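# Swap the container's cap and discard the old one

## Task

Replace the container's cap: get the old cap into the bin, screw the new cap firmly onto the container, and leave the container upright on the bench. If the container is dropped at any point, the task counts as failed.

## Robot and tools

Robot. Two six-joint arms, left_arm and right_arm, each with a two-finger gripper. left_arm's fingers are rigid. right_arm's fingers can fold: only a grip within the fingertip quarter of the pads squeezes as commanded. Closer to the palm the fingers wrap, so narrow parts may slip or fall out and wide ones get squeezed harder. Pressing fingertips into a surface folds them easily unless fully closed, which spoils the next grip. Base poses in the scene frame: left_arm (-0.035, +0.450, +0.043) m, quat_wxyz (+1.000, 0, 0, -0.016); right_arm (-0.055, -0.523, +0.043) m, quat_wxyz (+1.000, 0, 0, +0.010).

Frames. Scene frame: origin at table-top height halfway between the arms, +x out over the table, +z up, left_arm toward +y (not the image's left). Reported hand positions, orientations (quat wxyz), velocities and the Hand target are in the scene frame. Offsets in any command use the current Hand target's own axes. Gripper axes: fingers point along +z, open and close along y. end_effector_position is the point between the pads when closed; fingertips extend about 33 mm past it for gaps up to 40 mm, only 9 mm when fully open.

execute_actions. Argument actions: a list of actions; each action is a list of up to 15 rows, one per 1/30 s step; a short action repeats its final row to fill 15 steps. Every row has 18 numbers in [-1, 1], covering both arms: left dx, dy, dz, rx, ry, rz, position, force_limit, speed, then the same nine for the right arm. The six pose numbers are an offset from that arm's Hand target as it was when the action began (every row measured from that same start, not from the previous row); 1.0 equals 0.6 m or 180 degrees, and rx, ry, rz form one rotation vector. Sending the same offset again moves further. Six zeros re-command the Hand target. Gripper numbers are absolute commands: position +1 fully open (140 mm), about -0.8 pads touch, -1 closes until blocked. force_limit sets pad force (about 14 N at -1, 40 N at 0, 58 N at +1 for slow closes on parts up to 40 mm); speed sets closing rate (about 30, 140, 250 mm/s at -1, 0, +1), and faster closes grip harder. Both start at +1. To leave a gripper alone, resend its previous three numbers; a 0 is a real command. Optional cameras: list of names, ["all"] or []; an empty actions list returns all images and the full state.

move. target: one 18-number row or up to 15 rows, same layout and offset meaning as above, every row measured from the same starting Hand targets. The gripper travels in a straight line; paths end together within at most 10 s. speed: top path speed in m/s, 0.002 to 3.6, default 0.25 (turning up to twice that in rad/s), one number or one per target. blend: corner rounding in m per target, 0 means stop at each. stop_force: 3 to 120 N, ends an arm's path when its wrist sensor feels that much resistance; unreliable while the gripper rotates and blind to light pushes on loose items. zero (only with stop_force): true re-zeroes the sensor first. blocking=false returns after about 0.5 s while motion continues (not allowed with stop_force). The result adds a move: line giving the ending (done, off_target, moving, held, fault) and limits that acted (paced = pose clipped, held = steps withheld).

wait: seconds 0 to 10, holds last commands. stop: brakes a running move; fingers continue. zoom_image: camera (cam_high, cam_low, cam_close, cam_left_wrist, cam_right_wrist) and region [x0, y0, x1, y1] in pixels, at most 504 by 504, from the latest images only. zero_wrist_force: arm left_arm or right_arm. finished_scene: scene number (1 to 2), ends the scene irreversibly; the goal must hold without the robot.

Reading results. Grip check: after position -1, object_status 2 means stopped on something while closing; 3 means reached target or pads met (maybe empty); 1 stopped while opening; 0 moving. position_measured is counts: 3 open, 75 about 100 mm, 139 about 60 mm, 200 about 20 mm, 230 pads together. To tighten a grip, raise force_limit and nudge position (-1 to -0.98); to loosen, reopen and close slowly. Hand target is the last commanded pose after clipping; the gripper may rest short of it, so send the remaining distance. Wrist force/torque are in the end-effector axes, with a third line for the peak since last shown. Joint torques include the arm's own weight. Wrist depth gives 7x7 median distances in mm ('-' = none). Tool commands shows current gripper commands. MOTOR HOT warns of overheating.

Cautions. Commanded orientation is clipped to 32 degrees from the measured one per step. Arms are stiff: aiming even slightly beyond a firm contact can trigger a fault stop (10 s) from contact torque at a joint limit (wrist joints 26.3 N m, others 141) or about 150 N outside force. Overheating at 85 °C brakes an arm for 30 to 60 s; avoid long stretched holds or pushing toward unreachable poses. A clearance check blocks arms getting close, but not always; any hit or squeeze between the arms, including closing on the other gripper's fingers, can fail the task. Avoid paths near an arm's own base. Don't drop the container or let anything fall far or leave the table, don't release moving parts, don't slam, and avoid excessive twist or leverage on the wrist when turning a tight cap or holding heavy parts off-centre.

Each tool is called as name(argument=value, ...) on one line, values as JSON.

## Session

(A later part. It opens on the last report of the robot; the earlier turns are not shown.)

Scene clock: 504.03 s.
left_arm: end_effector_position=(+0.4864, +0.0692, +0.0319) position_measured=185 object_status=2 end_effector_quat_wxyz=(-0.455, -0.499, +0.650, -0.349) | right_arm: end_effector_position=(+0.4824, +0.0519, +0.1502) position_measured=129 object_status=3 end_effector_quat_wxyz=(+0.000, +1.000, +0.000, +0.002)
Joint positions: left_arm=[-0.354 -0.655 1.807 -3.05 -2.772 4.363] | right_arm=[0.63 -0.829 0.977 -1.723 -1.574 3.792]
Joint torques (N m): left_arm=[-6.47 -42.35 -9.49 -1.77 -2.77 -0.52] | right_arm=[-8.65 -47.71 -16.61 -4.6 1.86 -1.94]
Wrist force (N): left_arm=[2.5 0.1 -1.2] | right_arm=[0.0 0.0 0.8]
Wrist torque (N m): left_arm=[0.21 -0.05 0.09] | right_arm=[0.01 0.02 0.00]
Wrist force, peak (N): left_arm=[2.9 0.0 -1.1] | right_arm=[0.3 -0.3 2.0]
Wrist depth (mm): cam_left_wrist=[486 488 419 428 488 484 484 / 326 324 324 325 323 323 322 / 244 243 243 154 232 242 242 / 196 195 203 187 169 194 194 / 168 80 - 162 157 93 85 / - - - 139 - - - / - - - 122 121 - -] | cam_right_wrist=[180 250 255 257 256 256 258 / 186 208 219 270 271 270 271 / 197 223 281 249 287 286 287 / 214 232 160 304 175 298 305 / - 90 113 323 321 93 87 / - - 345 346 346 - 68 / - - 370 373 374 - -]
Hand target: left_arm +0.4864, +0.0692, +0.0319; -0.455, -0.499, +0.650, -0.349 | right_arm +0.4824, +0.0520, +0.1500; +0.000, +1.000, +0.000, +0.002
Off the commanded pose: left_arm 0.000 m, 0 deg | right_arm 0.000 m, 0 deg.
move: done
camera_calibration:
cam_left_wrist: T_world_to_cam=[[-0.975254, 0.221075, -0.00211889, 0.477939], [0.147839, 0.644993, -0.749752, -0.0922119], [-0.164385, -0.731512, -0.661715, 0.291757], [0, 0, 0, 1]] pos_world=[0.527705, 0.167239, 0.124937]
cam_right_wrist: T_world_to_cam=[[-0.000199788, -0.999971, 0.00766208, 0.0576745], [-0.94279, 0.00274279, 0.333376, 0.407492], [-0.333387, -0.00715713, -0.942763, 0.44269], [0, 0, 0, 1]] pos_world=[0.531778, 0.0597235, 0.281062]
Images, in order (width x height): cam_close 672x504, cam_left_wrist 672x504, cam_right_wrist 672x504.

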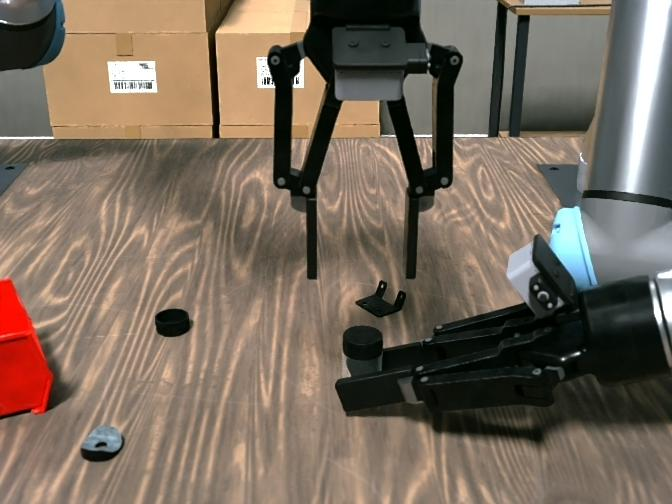

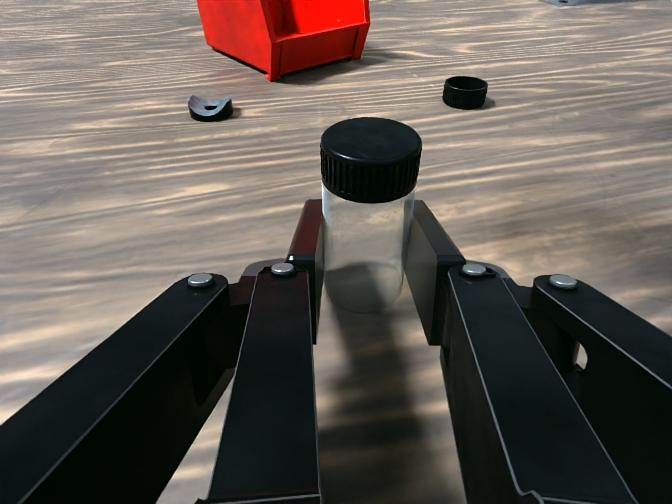

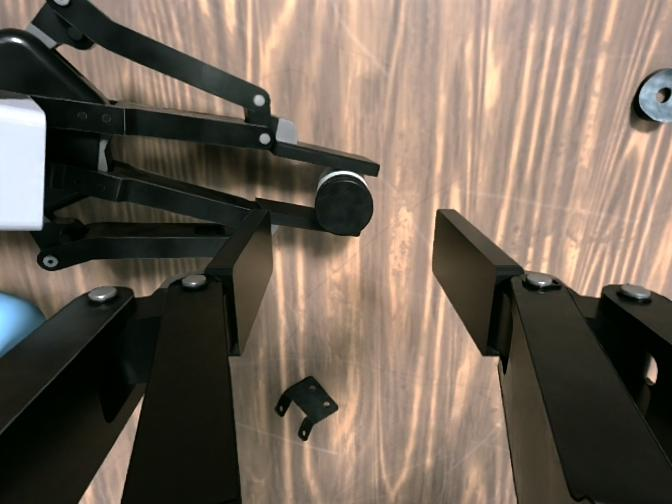

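move(target=[[0,0,0,0,0,0,-0.98,0.2,-1,0.0002,-0.0028,0.05,0,0,0.0833,-0.22,0.0,0.0],[0,0,0,0,0,0,-0.98,0.2,-1,0.0002,-0.0028,0.1008,0,0,0.0833,-0.22,0.0,0.0]], speed=0.08, cameras=["cam_close","cam_left_wrist","cam_right_wrist"])

zoom_image(camera="cam_close", region=[260, 260, 460, 430])

zoom_image(camera="cam_right_wrist", region=[210, 100, 500, 340])

zoom_image(camera="cam_left_wrist", region=[220, 60, 520, 340])

Scene clock: 533.67 s.
left_arm: end_effector_position=(+0.4864, +0.0692, +0.0319) position_measured=185 object_status=2 end_effector_quat_wxyz=(-0.455, -0.499, +0.650, -0.349) | right_arm: end_effector_position=(+0.4828, +0.0536, +0.0897) position_measured=157 object_status=3 end_effector_quat_wxyz=(+0.000, +0.991, -0.131, +0.002)
Joint positions: left_arm=[-0.354 -0.655 1.807 -3.05 -2.772 4.363] | right_arm=[0.632 -0.789 1.066 -1.851 -1.574 4.055]
Joint torques (N m): left_arm=[-6.42 -42.5 -11.48 -1.55 -2.84 0.04] | right_arm=[-4.99 -48.94 -15.88 -4.61 -1.04 1.9]
Wrist force (N): left_arm=[2.5 0.2 -1.2] | right_arm=[-0.4 -0.3 0.6]
Wrist torque (N m): left_arm=[0.23 -0.06 0.09] | right_arm=[-0.04 0.12 -0.09]
Wrist force, peak (N): left_arm=[2.9 0.2 -1.1] | right_arm=[-0.2 -0.5 1.2]
Wrist depth (mm): cam_left_wrist=[487 489 407 85 485 484 482 / 325 326 310 - 316 323 322 / 244 243 242 - 231 243 243 / 195 195 202 187 169 194 194 / 168 80 - 162 157 93 85 / - - - 139 - - - / - - - 121 122 - -] | cam_right_wrist=[200 201 201 201 201 201 202 / 206 207 211 212 212 212 213 / 218 164 172 219 224 224 225 / 174 231 145 166 157 236 239 / - 92 87 254 250 93 81 / - 76 68 271 272 61 73 / - - - 287 - - -]
Hand target: left_arm +0.4864, +0.0692, +0.0319; -0.455, -0.499, +0.650, -0.349 | right_arm +0.4828, +0.0536, +0.0895; +0.000, +0.991, -0.131, +0.002
Off the commanded pose: left_arm 0.000 m, 0 deg | right_arm 0.000 m, 0 deg.
move: done
camera_calibration:
cam_left_wrist: T_world_to_cam=[[-0.975254, 0.221075, -0.00211889, 0.477939], [0.147839, 0.644993, -0.749752, -0.0922119], [-0.164385, -0.731512, -0.661715, 0.291757], [0, 0, 0, 1]] pos_world=[0.527705, 0.167239, 0.124937]
cam_right_wrist: T_world_to_cam=[[-0.25885, -0.965896, 0.00642393, 0.182944], [-0.910077, 0.246108, 0.333453, 0.39907], [-0.323662, 0.080468, -0.942745, 0.376463], [0, 0, 0, 1]] pos_world=[0.532386, 0.0481973, 0.220662]
Images, in order (width x height): cam_close 672x504, cam_left_wrist 672x504, cam_right_wrist 672x504.

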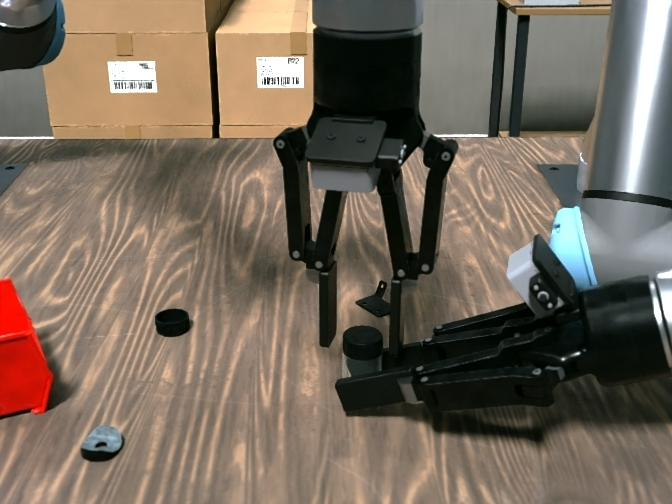

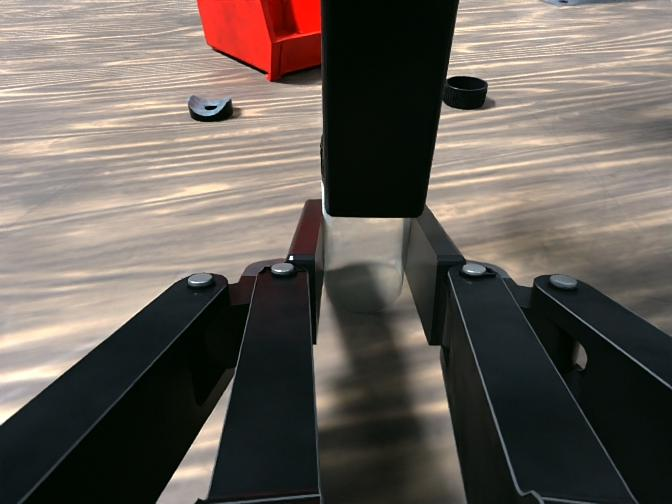

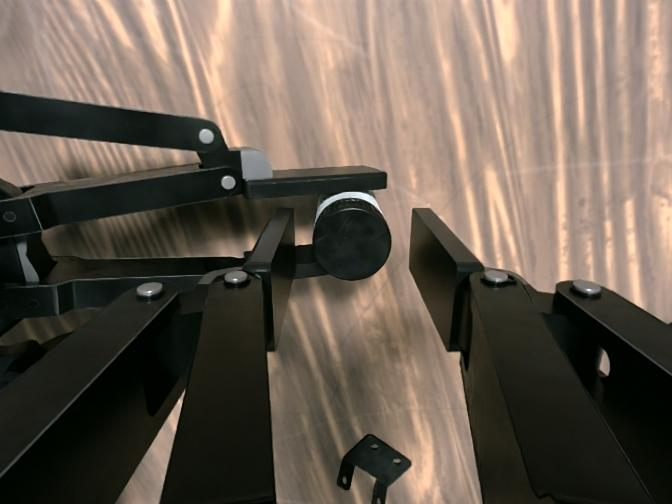

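Scaled by 2.520 from the camera's 672x504 image, which has a finer 960x720 frame.

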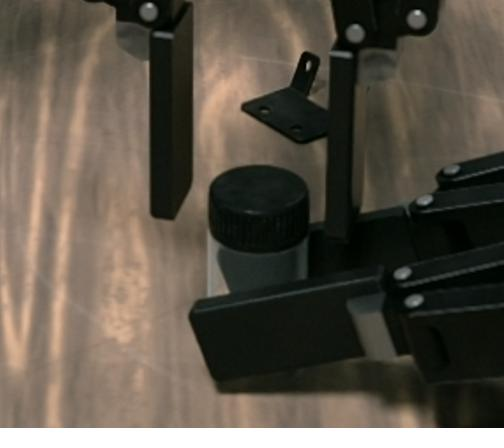

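Scaled by 1.738 from the camera's 672x504 image, which has a finer 960x720 frame.

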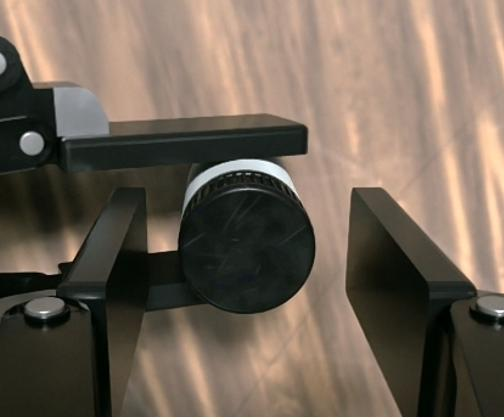

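Scaled by 1.680 from the camera's 672x504 image, which has a finer 960x720 frame.

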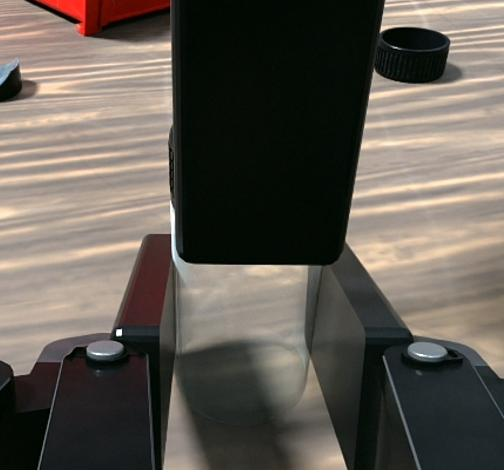

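execute_actions(actions=[[[0,0,0,0,0,0,-0.98,0.2,-1,0,0,0,0,0,0,-1,-1,-1]],[[0,0,0,0,0,0,-0.98,0.2,-1,0,0,0,0,0,0,-1,-1,-1]]])

Scene clock: 554.50 s.
left_arm: end_effector_position=(+0.4864, +0.0692, +0.0319) position_measured=185 object_status=2 end_effector_quat_wxyz=(-0.455, -0.499, +0.650, -0.349) | right_arm: end_effector_position=(+0.4828, +0.0536, +0.0895) position_measured=184 object_status=2 end_effector_quat_wxyz=(+0.000, +0.991, -0.131, +0.002)
Joint positions: left_arm=[-0.355 -0.655 1.807 -3.05 -2.772 4.363] | right_arm=[0.632 -0.789 1.066 -1.851 -1.574 4.055]
Joint torques (N m): left_arm=[0.44 -42.85 -12 -1.6 -1.58 0.2] | right_arm=[-5.05 -50.21 -15.24 1.25 -3.42 1.75]
Wrist force (N): left_arm=[3.6 -0.5 5.4] | right_arm=[-0.2 -7.2 -2.8]
Wrist torque (N m): left_arm=[0.25 -0.14 0.09] | right_arm=[0.10 0.03 -0.08]
Wrist force, peak (N): left_arm=[4.1 -0.7 5.4] | right_arm=[-0.2 -7.2 -2.8]
Wrist depth (mm): cam_left_wrist=[489 489 - - 485 485 482 / 326 327 325 103 304 322 324 / 244 244 244 116 232 243 242 / 195 195 203 187 169 194 194 / 168 80 - 162 157 93 85 / - - - 139 - - - / - - - 122 121 - -] | cam_right_wrist=[200 201 200 200 200 202 202 / 208 207 212 212 212 212 213 / 218 164 173 218 224 225 225 / 172 231 231 163 164 238 240 / 161 87 87 250 93 93 248 / - - 61 272 - 64 71 / - - - 287 - - 66]
Hand target: left_arm +0.4864, +0.0692, +0.0319; -0.455, -0.499, +0.650, -0.349 | right_arm +0.4828, +0.0536, +0.0895; +0.000, +0.991, -0.131, +0.002
Off the commanded pose: left_arm 0.000 m, 0 deg | right_arm 0.000 m, 0 deg.

execute_actions(actions=[[[0,0,0,0,0,0,-0.98,0.2,-1,0,-0.0012,0,0,0,0,-1,-1,-1]]])

Scene clock: 561.30 s.
left_arm: end_effector_position=(+0.4865, +0.0692, +0.0319) position_measured=185 object_status=2 end_effector_quat_wxyz=(-0.455, -0.499, +0.650, -0.349) | right_arm: end_effector_position=(+0.4830, +0.0543, +0.0895) position_measured=184 object_status=2 end_effector_quat_wxyz=(+0.000, +0.991, -0.131, +0.002)
Joint positions: left_arm=[-0.354 -0.655 1.807 -3.05 -2.772 4.363] | right_arm=[0.632 -0.787 1.063 -1.85 -1.574 4.056]
Joint torques (N m): left_arm=[1.83 -42.99 -11.97 -1.57 -0.6 0.74] | right_arm=[10.37 -44.14 -30.4 -2.38 -0.77 1.81]
Wrist force (N): left_arm=[1.3 -0.3 -1.3] | right_arm=[-2.7 3.7 -6.6]
Wrist torque (N m): left_arm=[0.18 0.00 0.04] | right_arm=[-0.20 0.02 -0.10]
Wrist force, peak (N): left_arm=[4.3 -0.6 5.8] | right_arm=[-3.1 3.9 -6.7]
Wrist depth (mm): cam_left_wrist=[488 489 403 - 483 483 484 / 325 324 324 103 286 323 324 / 244 244 243 116 232 243 242 / 195 195 202 187 169 194 194 / 168 80 - 162 157 93 85 / - - - 139 - - - / - - - 121 121 - -] | cam_right_wrist=[200 200 200 201 201 201 201 / 207 206 211 212 211 212 212 / 217 163 173 219 224 225 225 / 172 231 231 163 163 239 239 / 161 93 87 250 93 93 248 / - - 61 271 - 64 71 / - - - 286 - - 66]
Hand target: left_arm +0.4864, +0.0692, +0.0319; -0.455, -0.499, +0.650, -0.349 | right_arm +0.4830, +0.0543, +0.0895; +0.000, +0.991, -0.131, +0.002
Off the commanded pose: left_arm 0.000 m, 0 deg | right_arm 0.000 m, 0 deg.

execute_actions(actions=[[[0,0,0,0,0,0,-0.98,0.2,-1,0,0.0004,0,0,0,0,-0.98,0.1,-1]],[[0,0,0,0,0,0,-0.98,0.2,-1,0,0,0,0,0,0,-0.98,0.1,-1]]])

Scene clock: 567.23 s.
left_arm: end_effector_position=(+0.4864, +0.0692, +0.0319) position_measured=185 object_status=2 end_effector_quat_wxyz=(-0.455, -0.499, +0.650, -0.349) | right_arm: end_effector_position=(+0.4830, +0.0541, +0.0895) position_measured=186 object_status=2 end_effector_quat_wxyz=(+0.000, +0.991, -0.131, +0.002)
Joint positions: left_arm=[-0.354 -0.655 1.807 -3.05 -2.772 4.363] | right_arm=[0.632 -0.788 1.064 -1.851 -1.574 4.056]
Joint torques (N m): left_arm=[-5.62 -42.86 -11.43 -1.63 -2.17 0.96] | right_arm=[-7.27 -55.72 -12.1 -4.23 1.71 -1.8]
Wrist force (N): left_arm=[0.7 1.1 0.5] | right_arm=[-1.0 1.2 -8.0]
Wrist torque (N m): left_arm=[0.20 -0.04 0.11] | right_arm=[-0.01 0.06 -0.11]
Wrist force, peak (N): left_arm=[1.4 -0.3 -1.9] | right_arm=[-3.3 4.2 -8.8]
Wrist depth (mm): cam_left_wrist=[489 492 395 - 485 486 481 / 326 326 326 103 304 323 321 / 244 244 243 116 232 243 242 / 195 195 203 187 168 194 194 / 168 80 - 162 157 93 85 / - - - 139 - - - / - - - 121 122 - -] | cam_right_wrist=[200 200 201 201 201 202 202 / 206 207 211 211 211 213 213 / 218 163 173 219 224 225 225 / 172 231 231 163 164 238 238 / 162 87 87 251 93 93 248 / - - 61 272 - 64 70 / - - - 288 - - 66]
Hand target: left_arm +0.4864, +0.0692, +0.0319; -0.455, -0.499, +0.650, -0.349 | right_arm +0.4830, +0.0541, +0.0895; +0.000, +0.991, -0.131, +0.002
Off the commanded pose: left_arm 0.000 m, 0 deg | right_arm 0.000 m, 0 deg.

move(target=[0,0,0,0,0,0,-0.98,0.2,-1,0,0,0,0,0,-0.0556,-0.98,0.1,-1], speed=0.15)

Scene clock: 571.70 s.
left_arm: end_effector_position=(+0.4864, +0.0692, +0.0319) position_measured=185 object_status=2 end_effector_quat_wxyz=(-0.455, -0.499, +0.650, -0.349) | right_arm: end_effector_position=(+0.4829, +0.0541, +0.0895) position_measured=186 object_status=2 end_effector_quat_wxyz=(+0.000, +0.999, -0.044, +0.002)
Joint positions: left_arm=[-0.354 -0.655 1.807 -3.05 -2.772 4.363] | right_arm=[0.632 -0.788 1.064 -1.851 -1.574 3.881]
Joint torques (N m): left_arm=[1.92 -43.03 -12.24 -1.62 -2.6 1.31] | right_arm=[-4.92 -47.22 -24.79 -1.97 1.89 -2.13]
Wrist force (N): left_arm=[0.9 0.8 -0.8] | right_arm=[-0.2 0.0 -7.8]
Wrist torque (N m): left_arm=[0.32 -0.02 0.14] | right_arm=[0.00 0.06 0.03]
Wrist force, peak (N): left_arm=[1.2 -0.8 2.4] | right_arm=[-2.2 -0.7 -8.7]
Wrist depth (mm): cam_left_wrist=[488 489 406 - 442 483 480 / 325 325 326 102 110 323 322 / 243 244 243 118 230 243 242 / 195 195 203 187 169 194 194 / 168 80 - 162 157 93 85 / - - - 139 - - - / - - - 121 121 - -] | cam_right_wrist=[196 200 201 201 201 201 202 / 208 165 207 212 213 212 213 / 223 223 223 219 224 226 224 / 160 171 183 163 164 238 239 / 164 87 87 251 93 93 248 / - - 61 272 - 64 70 / - - - 287 - - 66]
Hand target: left_arm +0.4864, +0.0692, +0.0319; -0.455, -0.499, +0.650, -0.349 | right_arm +0.4830, +0.0541, +0.0895; +0.000, +0.999, -0.044, +0.002
Off the commanded pose: left_arm 0.000 m, 0 deg | right_arm 0.000 m, 0 deg.
move: done

move(target=[0,0,0,0,0,0,-0.98,0.2,-1,0,0,0,0,0,-0.1667,-0.98,0.1,-1], speed=0.2, cameras=["cam_close","cam_left_wrist","cam_right_wrist"])

zoom_image(camera="cam_right_wrist", region=[210, 100, 500, 340])

zoom_image(camera="cam_close", region=[260, 260, 460, 430])

Scene clock: 581.43 s.
left_arm: end_effector_position=(+0.4864, +0.0692, +0.0319) position_measured=185 object_status=2 end_effector_quat_wxyz=(-0.455, -0.499, +0.650, -0.349) | right_arm: end_effector_position=(+0.4829, +0.0541, +0.0895) position_measured=186 object_status=2 end_effector_quat_wxyz=(+0.001, +0.976, +0.216, +0.002) end_effector_velocity=(+0.000, +0.000, +0.000) end_effector_angular_velocity=(+0.000, +0.001, +0.004)
Joint positions: left_arm=[-0.354 -0.655 1.807 -3.05 -2.772 4.363] | right_arm=[0.632 -0.788 1.064 -1.851 -1.574 3.358]
Joint velocities: left_arm=[within noise] | right_arm=[0 0 0.001 0.001 0 -0.005]
Joint torques (N m): left_arm=[4.04 -43.69 -11.63 -1.6 -2.58 1.53] | right_arm=[-8.91 -55.54 -10.59 -2.44 1.48 -2.2]
Wrist force (N): left_arm=[0.8 1.8 0.0] | right_arm=[0.8 -1.1 -8.3]
Wrist torque (N m): left_arm=[0.30 -0.06 0.16] | right_arm=[0.10 0.03 0.02]
Wrist force, peak (N): left_arm=[0.7 2.0 -1.2] | right_arm=[0.1 -2.6 -8.5]
Wrist depth (mm): cam_left_wrist=[491 492 - - 100 482 483 / 327 325 324 134 111 323 323 / 244 244 243 131 220 242 242 / 195 195 202 187 169 195 194 / 168 80 - 162 157 93 85 / - - - 139 - - - / - - - 121 122 - -] | cam_right_wrist=[198 138 146 198 200 201 203 / 157 206 211 207 211 213 213 / 154 160 218 219 224 224 225 / 236 237 234 163 164 238 240 / 248 81 87 250 93 93 248 / - - 61 270 - 64 70 / - - - 291 - - 66]
Hand target: left_arm +0.4864, +0.0692, +0.0319; -0.455, -0.499, +0.650, -0.349 | right_arm +0.4830, +0.0541, +0.0895; +0.001, +0.976, +0.216, +0.002
Off the commanded pose: left_arm 0.000 m, 0 deg | right_arm 0.000 m, 0 deg.
move: done
camera_calibration:
cam_left_wrist: T_world_to_cam=[[-0.975254, 0.221075, -0.00211889, 0.477939], [0.147839, 0.644993, -0.749752, -0.0922119], [-0.164385, -0.731512, -0.661715, 0.291757], [0, 0, 0, 1]] pos_world=[0.527705, 0.167239, 0.124937]
cam_right_wrist: T_world_to_cam=[[0.422327, -0.906393, 0.00960932, -0.148991], [-0.855778, -0.395204, 0.333853, 0.407658], [-0.298804, -0.149218, -0.942576, 0.376658], [0, 0, 0, 1]] pos_world=[0.524335, 0.0822678, 0.220363]
Images, in order (width x height): cam_close 672x504, cam_left_wrist 672x504, cam_right_wrist 672x504.

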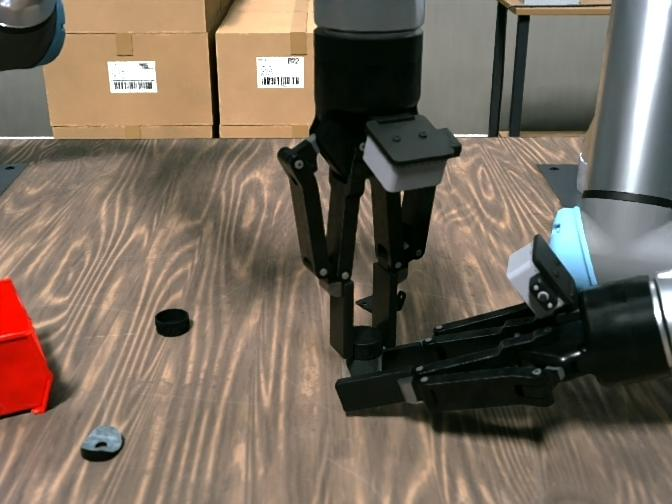

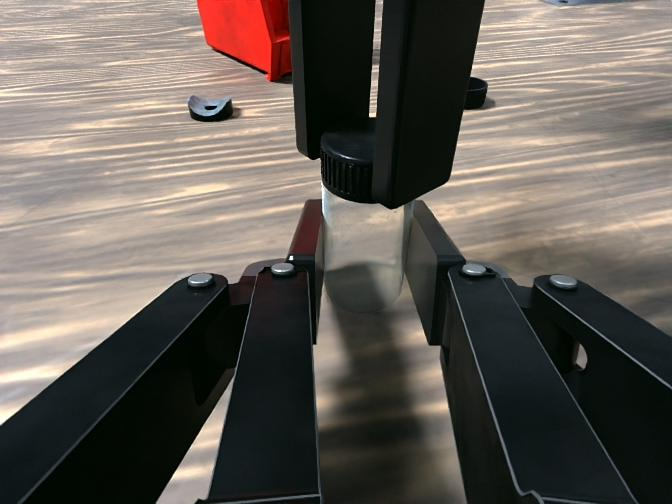

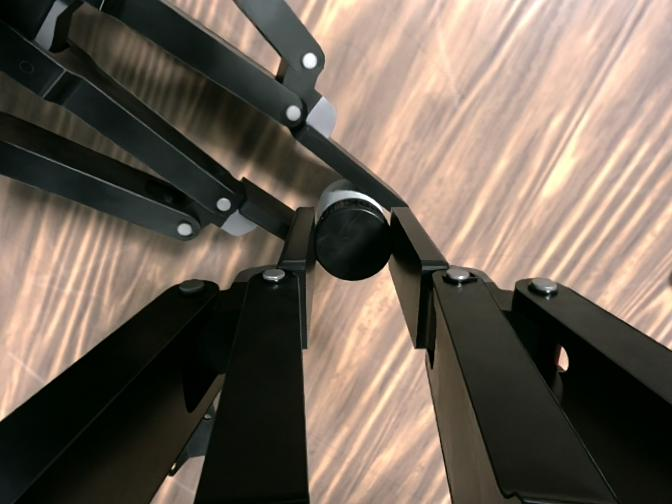

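Scaled by 1.738 from the camera's 672x504 image, which has a finer 960x720 frame.

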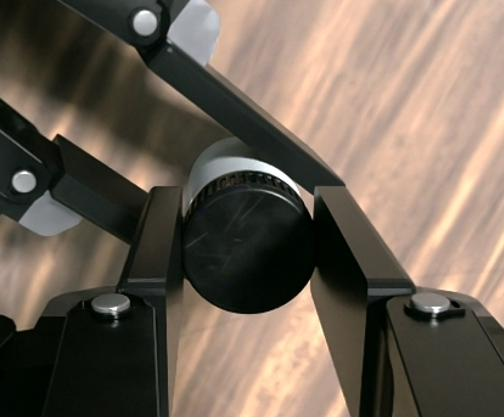

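Scaled by 2.520 from the camera's 672x504 image, which has a finer 960x720 frame.

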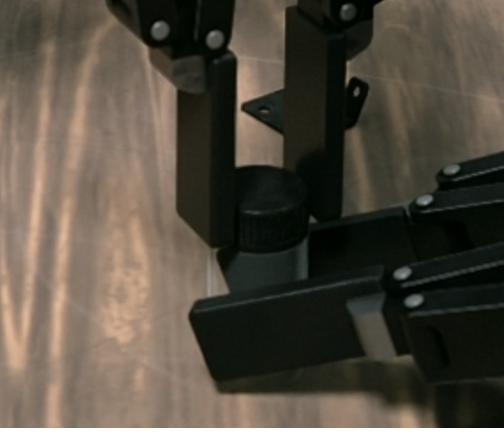

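move(target=[0,0,0,0,0,0,-0.98,0.2,-1,0,0,0,0,0,-0.3333,-0.98,0.1,-1], speed=0.25)

Scene clock: 594.13 s.
left_arm: end_effector_position=(+0.4864, +0.0692, +0.0319) position_measured=185 object_status=2 end_effector_quat_wxyz=(-0.455, -0.499, +0.650, -0.349) | right_arm: end_effector_position=(+0.4829, +0.0541, +0.0895) position_measured=186 object_status=2 end_effector_quat_wxyz=(+0.002, +0.738, +0.675, +0.002)
Joint positions: left_arm=[-0.354 -0.655 1.807 -3.05 -2.772 4.363] | right_arm=[0.632 -0.788 1.064 -1.851 -1.574 2.31]
Joint torques (N m): left_arm=[4.67 -44.43 -11.99 -1.84 -2.62 1.53] | right_arm=[-13.12 -40.44 -3.69 -2.76 0.3 -2.1]
Wrist force (N): left_arm=[0.8 0.2 0.6] | right_arm=[0.7 -7.0 -31.5]
Wrist torque (N m): left_arm=[0.34 -0.03 0.13] | right_arm=[0.28 -0.05 0.15]
Wrist force, peak (N): left_arm=[1.4 -1.3 2.5] | right_arm=[-0.2 -7.6 -32.2]
Wrist depth (mm): cam_left_wrist=[490 490 - 394 107 483 481 / 326 326 325 323 130 323 323 / 243 243 244 127 221 243 242 / 195 195 203 187 168 194 194 / 168 80 - 162 157 93 85 / - - - 139 - - - / - - - 122 122 - -] | cam_right_wrist=[201 200 196 166 150 150 203 / 211 210 212 208 167 213 213 / 224 224 225 221 223 226 225 / 237 238 236 164 164 239 240 / 249 81 87 251 93 93 249 / - - 61 273 - 64 70 / - - - 294 - - 66]
Hand target: left_arm +0.4864, +0.0692, +0.0319; -0.455, -0.499, +0.650, -0.349 | right_arm +0.4830, +0.0541, +0.0895; +0.002, +0.737, +0.675, +0.002
Off the commanded pose: left_arm 0.000 m, 0 deg | right_arm 0.000 m, 0 deg.
move: done

move(target=[0,0,0,0,0,0,-0.98,0.2,-1,0,-0.0007,-0.0012,0,0,0,-0.98,0.1,-1], speed=0.05)

Scene clock: 600.23 s.
left_arm: end_effector_position=(+0.4864, +0.0692, +0.0319) position_measured=185 object_status=2 end_effector_quat_wxyz=(-0.455, -0.499, +0.650, -0.349) | right_arm: end_effector_position=(+0.4826, +0.0541, +0.0901) position_measured=186 object_status=2 end_effector_quat_wxyz=(+0.002, +0.737, +0.675, +0.002)
Joint positions: left_arm=[-0.354 -0.655 1.807 -3.05 -2.772 4.363] | right_arm=[0.632 -0.789 1.064 -1.85 -1.574 2.31]
Joint torques (N m): left_arm=[4.76 -44.32 -11.94 -1.67 -2.75 1.58] | right_arm=[9.54 -55.9 -11.1 0.29 0.4 1.63]
Wrist force (N): left_arm=[1.2 0.6 2.0] | right_arm=[2.5 -0.5 -8.5]
Wrist torque (N m): left_arm=[0.29 -0.03 0.13] | right_arm=[-0.02 0.08 0.03]
Wrist force, peak (N): left_arm=[1.2 0.6 2.0] | right_arm=[0.1 -7.4 -31.7]
Wrist depth (mm): cam_left_wrist=[493 491 407 99 108 484 484 / 326 324 308 324 123 323 323 / 245 244 244 127 220 242 242 / 195 195 203 187 169 194 194 / 168 80 - 162 157 93 85 / - - - 139 - - - / - - - 122 121 - -] | cam_right_wrist=[200 200 196 159 149 147 203 / 211 212 212 207 169 213 213 / 224 224 225 222 223 226 226 / 238 238 235 163 164 239 241 / 249 81 87 251 93 93 249 / - - 61 272 - 64 70 / - - - 294 - - 66]
Hand target: left_arm +0.4864, +0.0692, +0.0319; -0.455, -0.499, +0.650, -0.349 | right_arm +0.4825, +0.0541, +0.0902; +0.002, +0.737, +0.675, +0.002
Off the commanded pose: left_arm 0.000 m, 0 deg | right_arm 0.000 m, 0 deg.
move: done

move(target=[0,0,0,0,0,0,-0.98,0.2,-1,0,0,-0.0018,0,0,-0.4444,-0.98,0.1,-1], speed=0.25)

Scene clock: 607.33 s.
left_arm: end_effector_position=(+0.4864, +0.0692, +0.0319) position_measured=185 object_status=2 end_effector_quat_wxyz=(-0.455, -0.499, +0.650, -0.349) | right_arm: end_effector_position=(+0.4825, +0.0541, +0.0913) position_measured=186 object_status=2 end_effector_quat_wxyz=(+0.002, +0.131, +0.991, +0.000)
Joint positions: left_arm=[-0.354 -0.655 1.807 -3.05 -2.772 4.363] | right_arm=[0.632 -0.79 1.063 -1.847 -1.574 0.915]
Joint torques (N m): left_arm=[4.6 -44.15 -12.28 -1.95 -2.62 1.54] | right_arm=[-8.51 -60.29 -13.62 -1.08 1.57 -2.2]
Wrist force (N): left_arm=[1.7 -0.4 1.4] | right_arm=[0.2 1.3 -2.2]
Wrist torque (N m): left_arm=[0.28 -0.06 0.12] | right_arm=[-0.12 0.01 0.01]
Wrist force, peak (N): left_arm=[1.8 0.5 2.3] | right_arm=[2.8 -0.3 -8.1]
Wrist depth (mm): cam_left_wrist=[491 493 - 93 405 483 484 / 327 325 325 103 105 323 321 / 244 244 243 116 221 243 242 / 195 195 202 187 169 194 194 / 168 80 - 162 157 93 85 / - - - 139 - - - / - - - 121 121 - -] | cam_right_wrist=[202 202 202 202 202 202 202 / 213 213 213 213 213 209 150 / 226 226 226 220 178 168 221 / 239 240 237 164 164 234 173 / 252 81 87 252 93 93 162 / - - 61 273 - 64 70 / - - - 296 - - 66]
Hand target: left_arm +0.4864, +0.0692, +0.0319; -0.455, -0.499, +0.650, -0.349 | right_arm +0.4825, +0.0541, +0.0913; +0.002, +0.131, +0.991, +0.000
Off the commanded pose: left_arm 0.000 m, 0 deg | right_arm 0.000 m, 0 deg.
move: done

move(target=[0,0,0,0,0,0,-0.98,0.2,-1,0,0,-0.0014,0,0,-0.4444,-0.98,0.1,-1], speed=0.25)

Scene clock: 614.60 s.
left_arm: end_effector_position=(+0.4864, +0.0692, +0.0319) position_measured=185 object_status=2 end_effector_quat_wxyz=(-0.455, -0.499, +0.650, -0.349) | right_arm: end_effector_position=(+0.4825, +0.0541, +0.0922) position_measured=186 object_status=2 end_effector_quat_wxyz=(+0.002, -0.537, +0.844, -0.001)
Joint positions: left_arm=[-0.354 -0.655 1.807 -3.05 -2.772 4.363] | right_arm=[0.632 -0.791 1.062 -1.846 -1.574 -0.481]
Joint torques (N m): left_arm=[3.98 -44.7 -11.67 -1.79 -2.76 1.55] | right_arm=[-8.02 -58.37 -13.73 -1.13 1.81 -2.12]
Wrist force (N): left_arm=[1.3 0.3 -0.9] | right_arm=[0.4 -0.1 -4.2]
Wrist torque (N m): left_arm=[0.25 -0.05 0.12] | right_arm=[0.00 0.04 0.02]
Wrist force, peak (N): left_arm=[2.0 -0.2 2.3] | right_arm=[0.4 3.2 -5.4]
Wrist depth (mm): cam_left_wrist=[488 486 406 120 405 482 481 / 325 325 310 349 285 323 323 / 244 244 243 129 221 242 242 / 195 195 203 187 169 194 194 / 168 80 - 162 157 93 85 / - - - 139 - - - / - - - 122 121 - -] | cam_right_wrist=[203 203 203 203 203 203 203 / 214 214 214 214 213 214 214 / 227 226 227 225 227 226 227 / 241 241 239 163 164 241 240 / 254 81 87 251 93 93 249 / - - 61 196 - 64 70 / - - - 195 - - 66]
Hand target: left_arm +0.4864, +0.0692, +0.0319; -0.455, -0.499, +0.650, -0.349 | right_arm +0.4825, +0.0541, +0.0922; +0.002, -0.537, +0.844, -0.001
Off the commanded pose: left_arm 0.000 m, 0 deg | right_arm 0.000 m, 0 deg.
move: done

move(target=[0,0,0,0,0,0,-0.98,0.2,-1,0,0,-0.0015,0,0,-0.4444,-0.98,0.1,-1], speed=0.25)

move(target=[0,0,0,0,0,0,-0.98,0.2,-1,0,0,-0.0015,0,0,-0.4444,-0.98,0.1,-1], speed=0.25, cameras=["cam_close","cam_left_wrist","cam_right_wrist"])

zoom_image(camera="cam_close", region=[260, 260, 460, 430])

Scene clock: 621.93 s.
left_arm: end_effector_position=(+0.4864, +0.0692, +0.0319) position_measured=185 object_status=2 end_effector_quat_wxyz=(-0.455, -0.499, +0.650, -0.349) | right_arm: end_effector_position=(+0.4825, +0.0541, +0.0931) position_measured=186 object_status=2 end_effector_quat_wxyz=(-0.001, +0.954, -0.301, +0.002)
Joint positions: left_arm=[-0.354 -0.655 1.807 -3.05 -2.772 4.363] | right_arm=[0.632 -0.791 1.061 -1.844 -1.574 -1.878]
Joint torques (N m): left_arm=[4.5 -45.12 -11.47 -1.94 -2.69 1.5] | right_arm=[-7.08 -60.11 -14.09 -1.53 2.12 -2]
Wrist force (N): left_arm=[1.2 0.9 0.0] | right_arm=[1.7 -0.2 -2.0]
Wrist torque (N m): left_arm=[0.20 -0.04 0.16] | right_arm=[0.00 -0.02 0.01]
Wrist force, peak (N): left_arm=[1.2 2.2 -1.7] | right_arm=[0.6 0.9 -8.1]
Wrist depth (mm): cam_left_wrist=[489 488 401 - 442 484 481 / 326 324 326 104 286 323 322 / 244 244 243 119 232 241 242 / 195 195 202 187 169 194 194 / 168 80 - 162 157 93 85 / - - - 139 - - - / - - - 122 122 - -] | cam_right_wrist=[203 203 203 204 204 204 205 / 215 215 215 214 215 216 216 / 223 221 221 222 228 228 229 / 241 182 180 163 163 242 242 / 162 87 87 254 93 93 251 / - - 61 275 - 64 70 / - - - 295 - - 66]
Hand target: left_arm +0.4864, +0.0692, +0.0319; -0.455, -0.499, +0.650, -0.349 | right_arm +0.4825, +0.0541, +0.0931; -0.001, +0.954, -0.301, +0.002
Off the commanded pose: left_arm 0.000 m, 0 deg | right_arm 0.000 m, 0 deg.
move: done

Scene clock: 625.47 s.
left_arm: end_effector_position=(+0.4864, +0.0692, +0.0319) position_measured=185 object_status=2 end_effector_quat_wxyz=(-0.455, -0.499, +0.650, -0.349) | right_arm: end_effector_position=(+0.4825, +0.0541, +0.0940) position_measured=186 object_status=2 end_effector_quat_wxyz=(+0.001, +0.924, +0.382, +0.002)
Joint positions: left_arm=[-0.354 -0.655 1.807 -3.05 -2.772 4.363] | right_arm=[0.632 -0.792 1.059 -1.842 -1.574 -3.274]
Joint torques (N m): left_arm=[4.69 -46 -11.9 -1.9 -2.84 1.44] | right_arm=[-7.31 -62.05 -13.87 -0.93 2.09 -1.9]
Wrist force (N): left_arm=[1.8 1.5 0.9] | right_arm=[1.6 0.5 0.2]
Wrist torque (N m): left_arm=[0.21 -0.07 0.13] | right_arm=[-0.07 0.04 0.00]
Wrist force, peak (N): left_arm=[2.0 0.9 1.9] | right_arm=[1.7 -0.1 -3.1]
Wrist depth (mm): cam_left_wrist=[487 489 413 117 101 483 481 / 325 326 309 132 119 324 323 / 244 244 243 221 230 243 242 / 195 195 202 187 168 194 194 / 168 80 - 162 157 93 85 / - - - 138 - - - / - - - 121 122 - -] | cam_right_wrist=[139 145 202 151 205 205 206 / 214 154 211 211 216 216 217 / 226 227 184 226 228 229 230 / 241 242 239 163 163 243 245 / 253 81 87 255 93 93 254 / - - 61 277 - 64 70 / - - - 297 - - 66]
Hand target: left_arm +0.4864, +0.0692, +0.0319; -0.455, -0.499, +0.650, -0.349 | right_arm +0.4825, +0.0541, +0.0940; +0.001, +0.924, +0.382, +0.002
Off the commanded pose: left_arm 0.000 m, 0 deg | right_arm 0.000 m, 0 deg.
move: done
camera_calibration:
cam_left_wrist: T_world_to_cam=[[-0.975254, 0.221075, -0.00211889, 0.477939], [0.147839, 0.644993, -0.749752, -0.0922119], [-0.164385, -0.731512, -0.661715, 0.291757], [0, 0, 0, 1]] pos_world=[0.527705, 0.167239, 0.124937]
cam_right_wrist: T_world_to_cam=[[0.706433, -0.707696, 0.0109091, -0.296799], [-0.669504, -0.66315, 0.33466, 0.330333], [-0.229603, -0.243718, -0.942276, 0.352419], [0, 0, 0, 1]] pos_world=[0.511744, 0.0949085, 0.224765]
Images, in order (width x height): cam_close 672x504, cam_left_wrist 672x504, cam_right_wrist 672x504.

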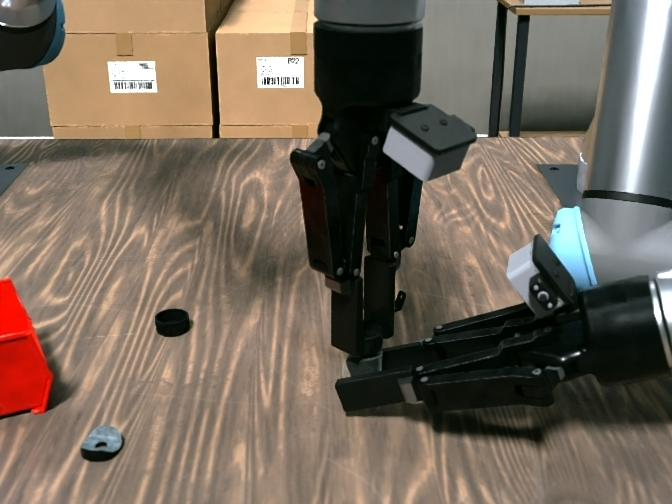

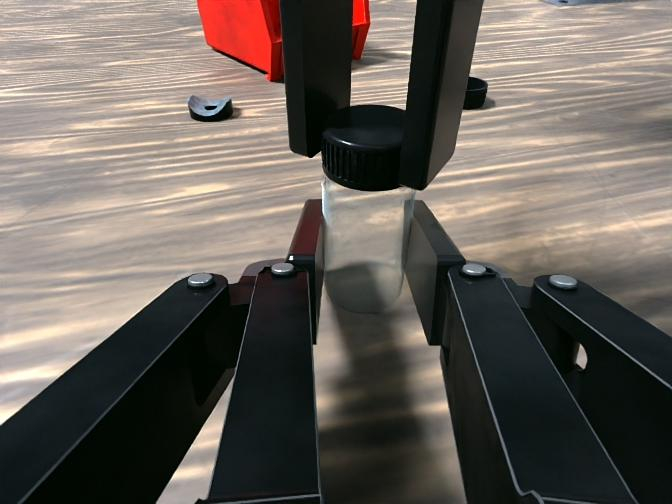

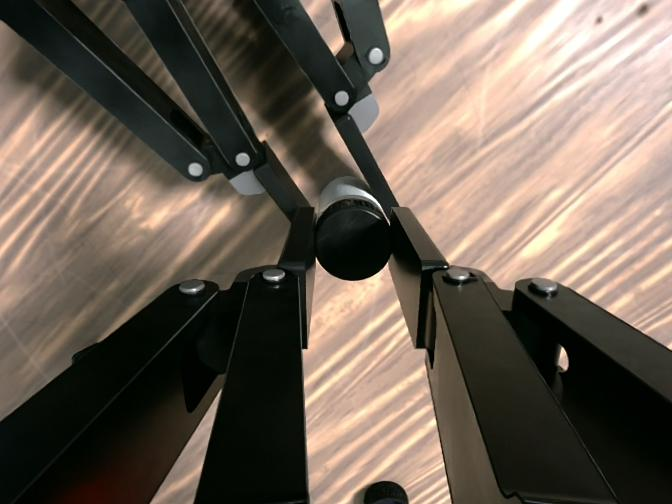

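Scaled by 2.520 from the camera's 672x504 image, which has a finer 960x720 frame.

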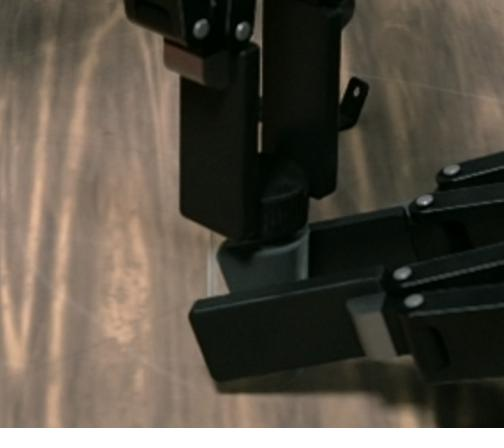

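move(target=[0,0,0,0,0,0,-0.98,0.2,-1,0,0,-0.0013,0,0,-0.4444,-0.98,0.1,-1], speed=0.25)

Scene clock: 631.90 s.
left_arm: end_effector_position=(+0.4864, +0.0692, +0.0319) position_measured=185 object_status=2 end_effector_quat_wxyz=(-0.455, -0.499, +0.650, -0.349) | right_arm: end_effector_position=(+0.4825, +0.0541, +0.0947) position_measured=186 object_status=2 end_effector_quat_wxyz=(+0.002, +0.462, +0.887, +0.001)
Joint positions: left_arm=[-0.354 -0.655 1.807 -3.05 -2.772 4.363] | right_arm=[0.632 -0.792 1.058 -1.84 -1.574 -4.67]
Joint torques (N m): left_arm=[4.43 -45.78 -12.28 -1.82 -2.82 1.5] | right_arm=[-7.89 -62.91 -15.65 -1.28 1.92 -2.09]
Wrist force (N): left_arm=[1.8 0.4 -0.5] | right_arm=[0.1 -0.4 1.1]
Wrist torque (N m): left_arm=[0.23 -0.08 0.08] | right_arm=[-0.06 0.00 0.00]
Wrist force, peak (N): left_arm=[2.0 1.7 1.4] | right_arm=[2.2 1.3 0.7]
Wrist depth (mm): cam_left_wrist=[489 488 - 96 128 487 482 / 325 324 310 105 136 322 323 / 244 243 243 129 231 242 243 / 195 195 202 187 169 194 194 / 168 80 - 162 157 93 85 / - - - 139 - - - / - - - 122 121 - -] | cam_right_wrist=[205 204 204 205 152 145 136 / 215 215 216 216 165 212 149 / 228 228 229 224 224 170 163 / 242 242 240 163 164 245 244 / 255 81 87 257 93 93 254 / - - 61 278 - 64 70 / - - - 300 - - 66]
Hand target: left_arm +0.4864, +0.0692, +0.0319; -0.455, -0.499, +0.650, -0.349 | right_arm +0.4825, +0.0541, +0.0947; +0.002, +0.462, +0.887, +0.001
Off the commanded pose: left_arm 0.000 m, 0 deg | right_arm 0.000 m, 0 deg.
move: done

move(target=[0,0,0,0,0,0,-0.98,0.2,-1,0,0,-0.001,0,0,0,-0.98,0.1,-1], speed=0.02)

Scene clock: 635.20 s.
left_arm: end_effector_position=(+0.4864, +0.0692, +0.0319) position_measured=185 object_status=2 end_effector_quat_wxyz=(-0.455, -0.499, +0.650, -0.349) | right_arm: end_effector_position=(+0.4825, +0.0541, +0.0953) position_measured=186 object_status=2 end_effector_quat_wxyz=(+0.002, +0.462, +0.887, +0.001)
Joint positions: left_arm=[-0.354 -0.655 1.807 -3.05 -2.772 4.363] | right_arm=[0.632 -0.793 1.058 -1.839 -1.574 -4.67]
Joint torques (N m): left_arm=[4.25 -45.44 -11.63 -1.91 -2.73 1.48] | right_arm=[-8.13 -61.98 -31.36 -0.96 1.93 -2.07]
Wrist force (N): left_arm=[1.7 0.0 -0.4] | right_arm=[0.3 -0.1 0.5]
Wrist torque (N m): left_arm=[0.13 -0.04 0.08] | right_arm=[0.00 -0.04 0.00]
Wrist force, peak (N): left_arm=[2.3 0.4 1.0] | right_arm=[0.0 0.9 1.1]
Wrist depth (mm): cam_left_wrist=[492 489 406 96 128 481 481 / 326 326 310 105 136 324 321 / 244 244 243 154 232 242 242 / 195 195 203 187 169 195 194 / 168 80 - 162 157 93 85 / - - - 139 - - - / - - - 121 122 - -] | cam_right_wrist=[205 205 205 205 153 146 136 / 216 216 216 217 165 212 149 / 229 228 230 224 224 172 165 / 243 244 241 163 164 245 243 / 256 81 87 257 93 93 254 / - - 61 279 - 64 70 / - - - 300 - - 66]
Hand target: left_arm +0.4864, +0.0692, +0.0319; -0.455, -0.499, +0.650, -0.349 | right_arm +0.4825, +0.0541, +0.0953; +0.002, +0.462, +0.887, +0.001
Off the commanded pose: left_arm 0.000 m, 0 deg | right_arm 0.000 m, 0 deg.
move: done

move(target=[[0,0,0,0,0,0,-0.98,0.2,-1,0,0,-0.006,0,0,0,-0.98,0.1,-1],[0,0,0,0,0,0,-0.98,0.2,-1,0,0,-0.09,0,0,0,-0.98,0.1,-1]], speed=[0.02,0.08], cameras=["cam_close","cam_left_wrist","cam_right_wrist"])

zoom_image(camera="cam_left_wrist", region=[220, 60, 520, 340])

Scene clock: 642.23 s.
left_arm: end_effector_position=(+0.4864, +0.0692, +0.0319) position_measured=185 object_status=2 end_effector_quat_wxyz=(-0.455, -0.499, +0.650, -0.349) | right_arm: end_effector_position=(+0.4823, +0.0541, +0.1492) position_measured=186 object_status=2 end_effector_quat_wxyz=(+0.002, +0.462, +0.887, +0.001)
Joint positions: left_arm=[-0.354 -0.655 1.807 -3.05 -2.772 4.363] | right_arm=[0.633 -0.824 0.972 -1.723 -1.574 -4.67]
Joint torques (N m): left_arm=[4.19 -45.87 -11.53 -1.92 -2.71 1.53] | right_arm=[10.02 -61.7 -31.87 -0.93 0.02 1.56]
Wrist force (N): left_arm=[2.1 0.4 -1.0] | right_arm=[-0.3 -0.1 1.1]
Wrist torque (N m): left_arm=[0.22 -0.12 0.08] | right_arm=[0.00 0.09 0.00]
Wrist force, peak (N): left_arm=[2.2 0.5 -0.9] | right_arm=[0.2 -0.1 1.6]
Wrist depth (mm): cam_left_wrist=[487 492 430 413 487 484 483 / 327 326 325 324 321 324 322 / 243 244 244 243 243 241 241 / 195 195 202 187 169 194 194 / 168 80 - 162 157 93 85 / - - - 139 - - - / - - - 122 121 - -] | cam_right_wrist=[254 254 254 255 201 188 176 / 268 268 269 266 266 209 193 / 284 284 284 282 238 236 287 / 301 300 298 162 164 303 303 / 317 81 87 320 93 93 315 / - - 61 348 - 64 70 / - - - 373 - - 66]
Hand target: left_arm +0.4864, +0.0692, +0.0319; -0.455, -0.499, +0.650, -0.349 | right_arm +0.4823, +0.0541, +0.1493; +0.002, +0.462, +0.887, +0.001
Off the commanded pose: left_arm 0.000 m, 0 deg | right_arm 0.000 m, 0 deg.
move: done
camera_calibration:
cam_left_wrist: T_world_to_cam=[[-0.975254, 0.221075, -0.00211889, 0.477939], [0.147839, 0.644993, -0.749752, -0.0922119], [-0.164385, -0.731512, -0.661715, 0.291757], [0, 0, 0, 1]] pos_world=[0.527705, 0.167239, 0.124937]
cam_right_wrist: T_world_to_cam=[[0.819433, 0.573063, 0.011308, -0.421115], [0.535745, -0.772786, 0.340263, -0.264464], [0.203731, -0.272764, -0.940262, 0.196678], [0, 0, 0, 1]] pos_world=[0.446692, 0.090598, 0.279678]
Images, in order (width x height): cam_close 672x504, cam_left_wrist 672x504, cam_right_wrist 672x504.

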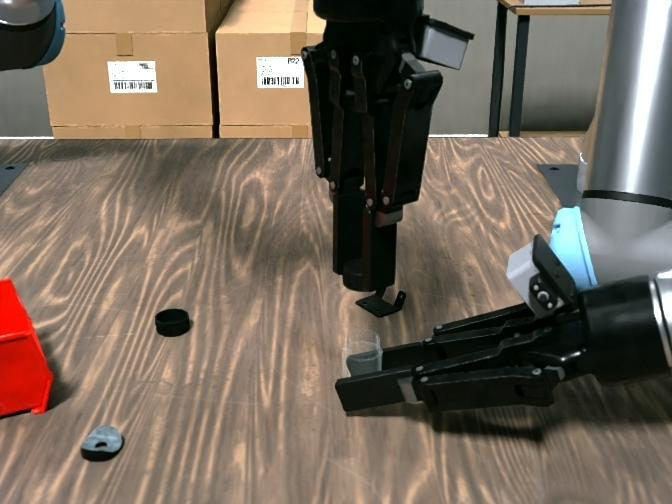

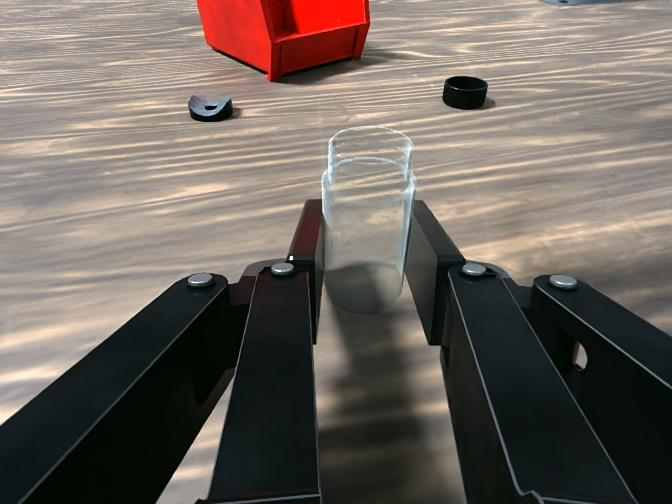

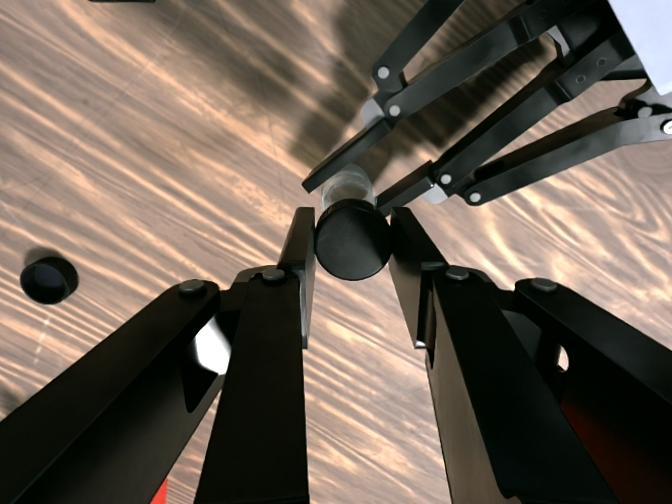

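Scaled by 1.680 from the camera's 672x504 image, which has a finer 960x720 frame.

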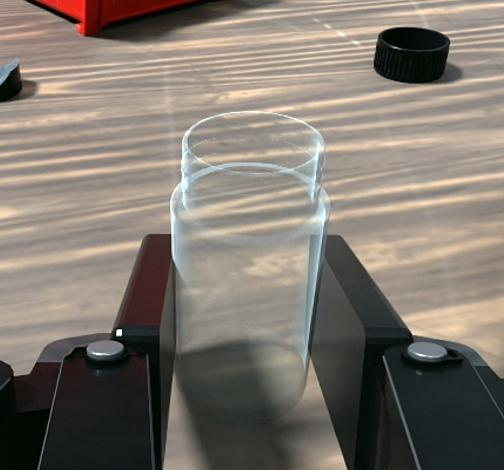

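move(target=[[0,0,0,0,0,0,-0.98,0.2,-1,0,0,-0.1167,0,0,0,-0.98,0.1,-1],[0,0,0,0,0,0,-0.98,0.2,-1,-0.452,-0.3456,-0.1167,0,0,0,-0.98,0.1,-1]], speed=[0.2,0.3], blend=[0.03,0], cameras=["cam_high","cam_close","cam_right_wrist"])

Scene clock: 657.73 s.
left_arm: end_effector_position=(+0.4864, +0.0692, +0.0319) position_measured=185 object_status=2 end_effector_quat_wxyz=(-0.455, -0.499, +0.650, -0.349) | right_arm: end_effector_position=(+0.4673, -0.2867, +0.2193) position_measured=186 object_status=2 end_effector_quat_wxyz=(+0.002, +0.462, +0.887, +0.001)
Joint positions: left_arm=[-0.354 -0.655 1.807 -3.05 -2.772 4.363] | right_arm=[0.171 -1.391 1.633 -1.818 -1.572 -5.132]
Joint torques (N m): left_arm=[4.38 -46.36 -11.36 -1.94 -2.75 1.51] | right_arm=[-7.08 -40.31 -15.48 -4.48 1.93 -2.06]
Wrist force (N): left_arm=[1.7 0.4 -0.8] | right_arm=[-0.2 -0.4 0.6]
Wrist torque (N m): left_arm=[0.22 -0.04 0.08] | right_arm=[-0.05 0.07 -0.01]
Wrist force, peak (N): left_arm=[2.1 0.6 -0.7] | right_arm=[0.0 -0.3 2.3]
Wrist depth (mm): cam_left_wrist=[486 488 406 450 485 483 482 / 325 324 325 324 320 323 322 / 244 244 243 243 243 242 243 / 195 195 203 187 169 194 194 / 168 80 - 162 157 93 85 / - - - 139 - - - / - - - 122 122 - -] | cam_right_wrist=[319 319 319 321 319 320 322 / 338 337 337 334 330 337 339 / 355 356 356 349 349 357 359 / 380 379 373 162 164 382 381 / 399 81 86 400 93 93 396 / - - 61 428 - 64 70 / - - - 468 - - 66]
Hand target: left_arm +0.4864, +0.0692, +0.0319; -0.455, -0.499, +0.650, -0.349 | right_arm +0.4673, -0.2869, +0.2193; +0.002, +0.462, +0.887, +0.001
Off the commanded pose: left_arm 0.000 m, 0 deg | right_arm 0.000 m, 0 deg.
move: done
camera_calibration:
cam_right_wrist: T_world_to_cam=[[0.819444, 0.573049, 0.0112538, -0.214388], [0.535731, -0.772764, 0.340336, -0.543713], [0.203725, -0.272857, -0.940237, 0.172638], [0, 0, 0, 1]] pos_world=[0.431792, -0.250202, 0.349778]
Images, in order (width x height): cam_high 672x504, cam_close 672x504, cam_right_wrist 672x504.

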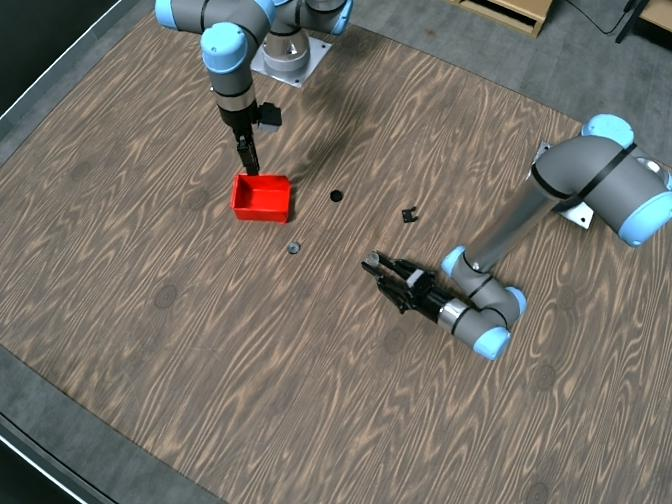

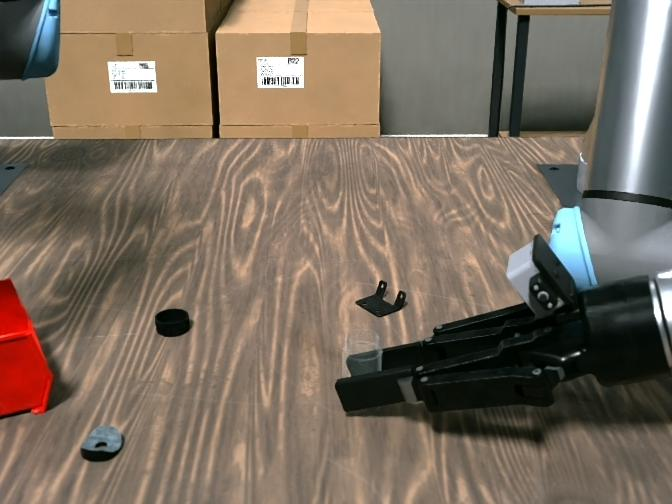

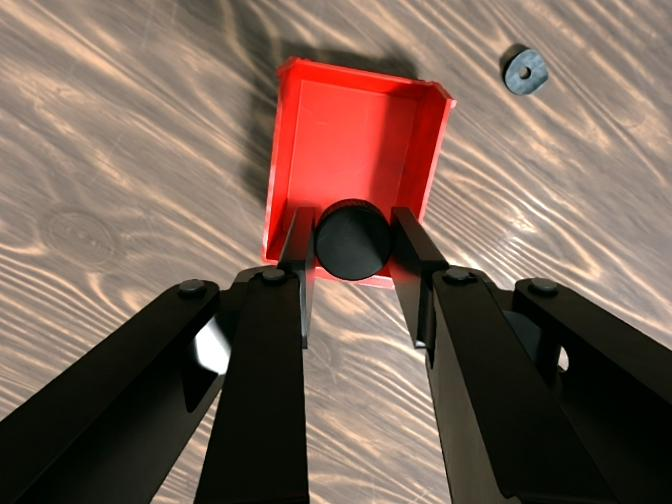

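move(target=[0,0,0,0,0,0,-0.98,0.2,-1,0,0,0.2822,0,0,0,-0.98,0.1,-1], speed=0.12, stop_force=10)

Scene clock: 673.53 s.
left_arm: end_effector_position=(+0.4864, +0.0692, +0.0319) position_measured=185 object_status=2 end_effector_quat_wxyz=(-0.455, -0.499, +0.650, -0.349) | right_arm: end_effector_position=(+0.4681, -0.2869, +0.0500) position_measured=186 object_status=2 end_effector_quat_wxyz=(+0.002, +0.462, +0.887, +0.001)
Joint positions: left_arm=[-0.354 -0.655 1.807 -3.05 -2.772 4.363] | right_arm=[0.17 -1.211 1.88 -2.244 -1.572 -5.132]
Joint torques (N m): left_arm=[4.35 -47.51 -11.53 -2.14 -2.8 1.44] | right_arm=[8.79 -29.43 -11.34 -4.54 1.79 1.45]
Wrist force (N): left_arm=[1.6 0.4 -0.7] | right_arm=[0.1 -0.6 0.2]
Wrist torque (N m): left_arm=[0.23 -0.02 0.09] | right_arm=[-0.10 0.00 -0.01]
Wrist force, peak (N): left_arm=[2.2 0.3 -0.6] | right_arm=[0.4 -0.5 1.4]
Wrist depth (mm): cam_left_wrist=[490 491 401 407 488 479 484 / 327 326 323 324 321 323 324 / 244 245 243 243 243 243 242 / 195 195 203 187 169 194 194 / 168 80 - 162 157 93 85 / - - - 139 - - - / - - - 122 122 - -] | cam_right_wrist=[164 164 124 157 155 162 165 / 174 173 137 169 169 145 116 / 183 181 157 177 179 141 185 / 196 193 144 164 164 132 196 / 205 81 87 201 93 93 204 / - - 61 171 - 64 70 / - - - 144 - - 66]
Hand target: left_arm +0.4864, +0.0692, +0.0319; -0.455, -0.499, +0.650, -0.349 | right_arm +0.4681, -0.2869, +0.0500; +0.002, +0.462, +0.887, +0.001
Off the commanded pose: left_arm 0.000 m, 0 deg | right_arm 0.000 m, 0 deg.
move: done


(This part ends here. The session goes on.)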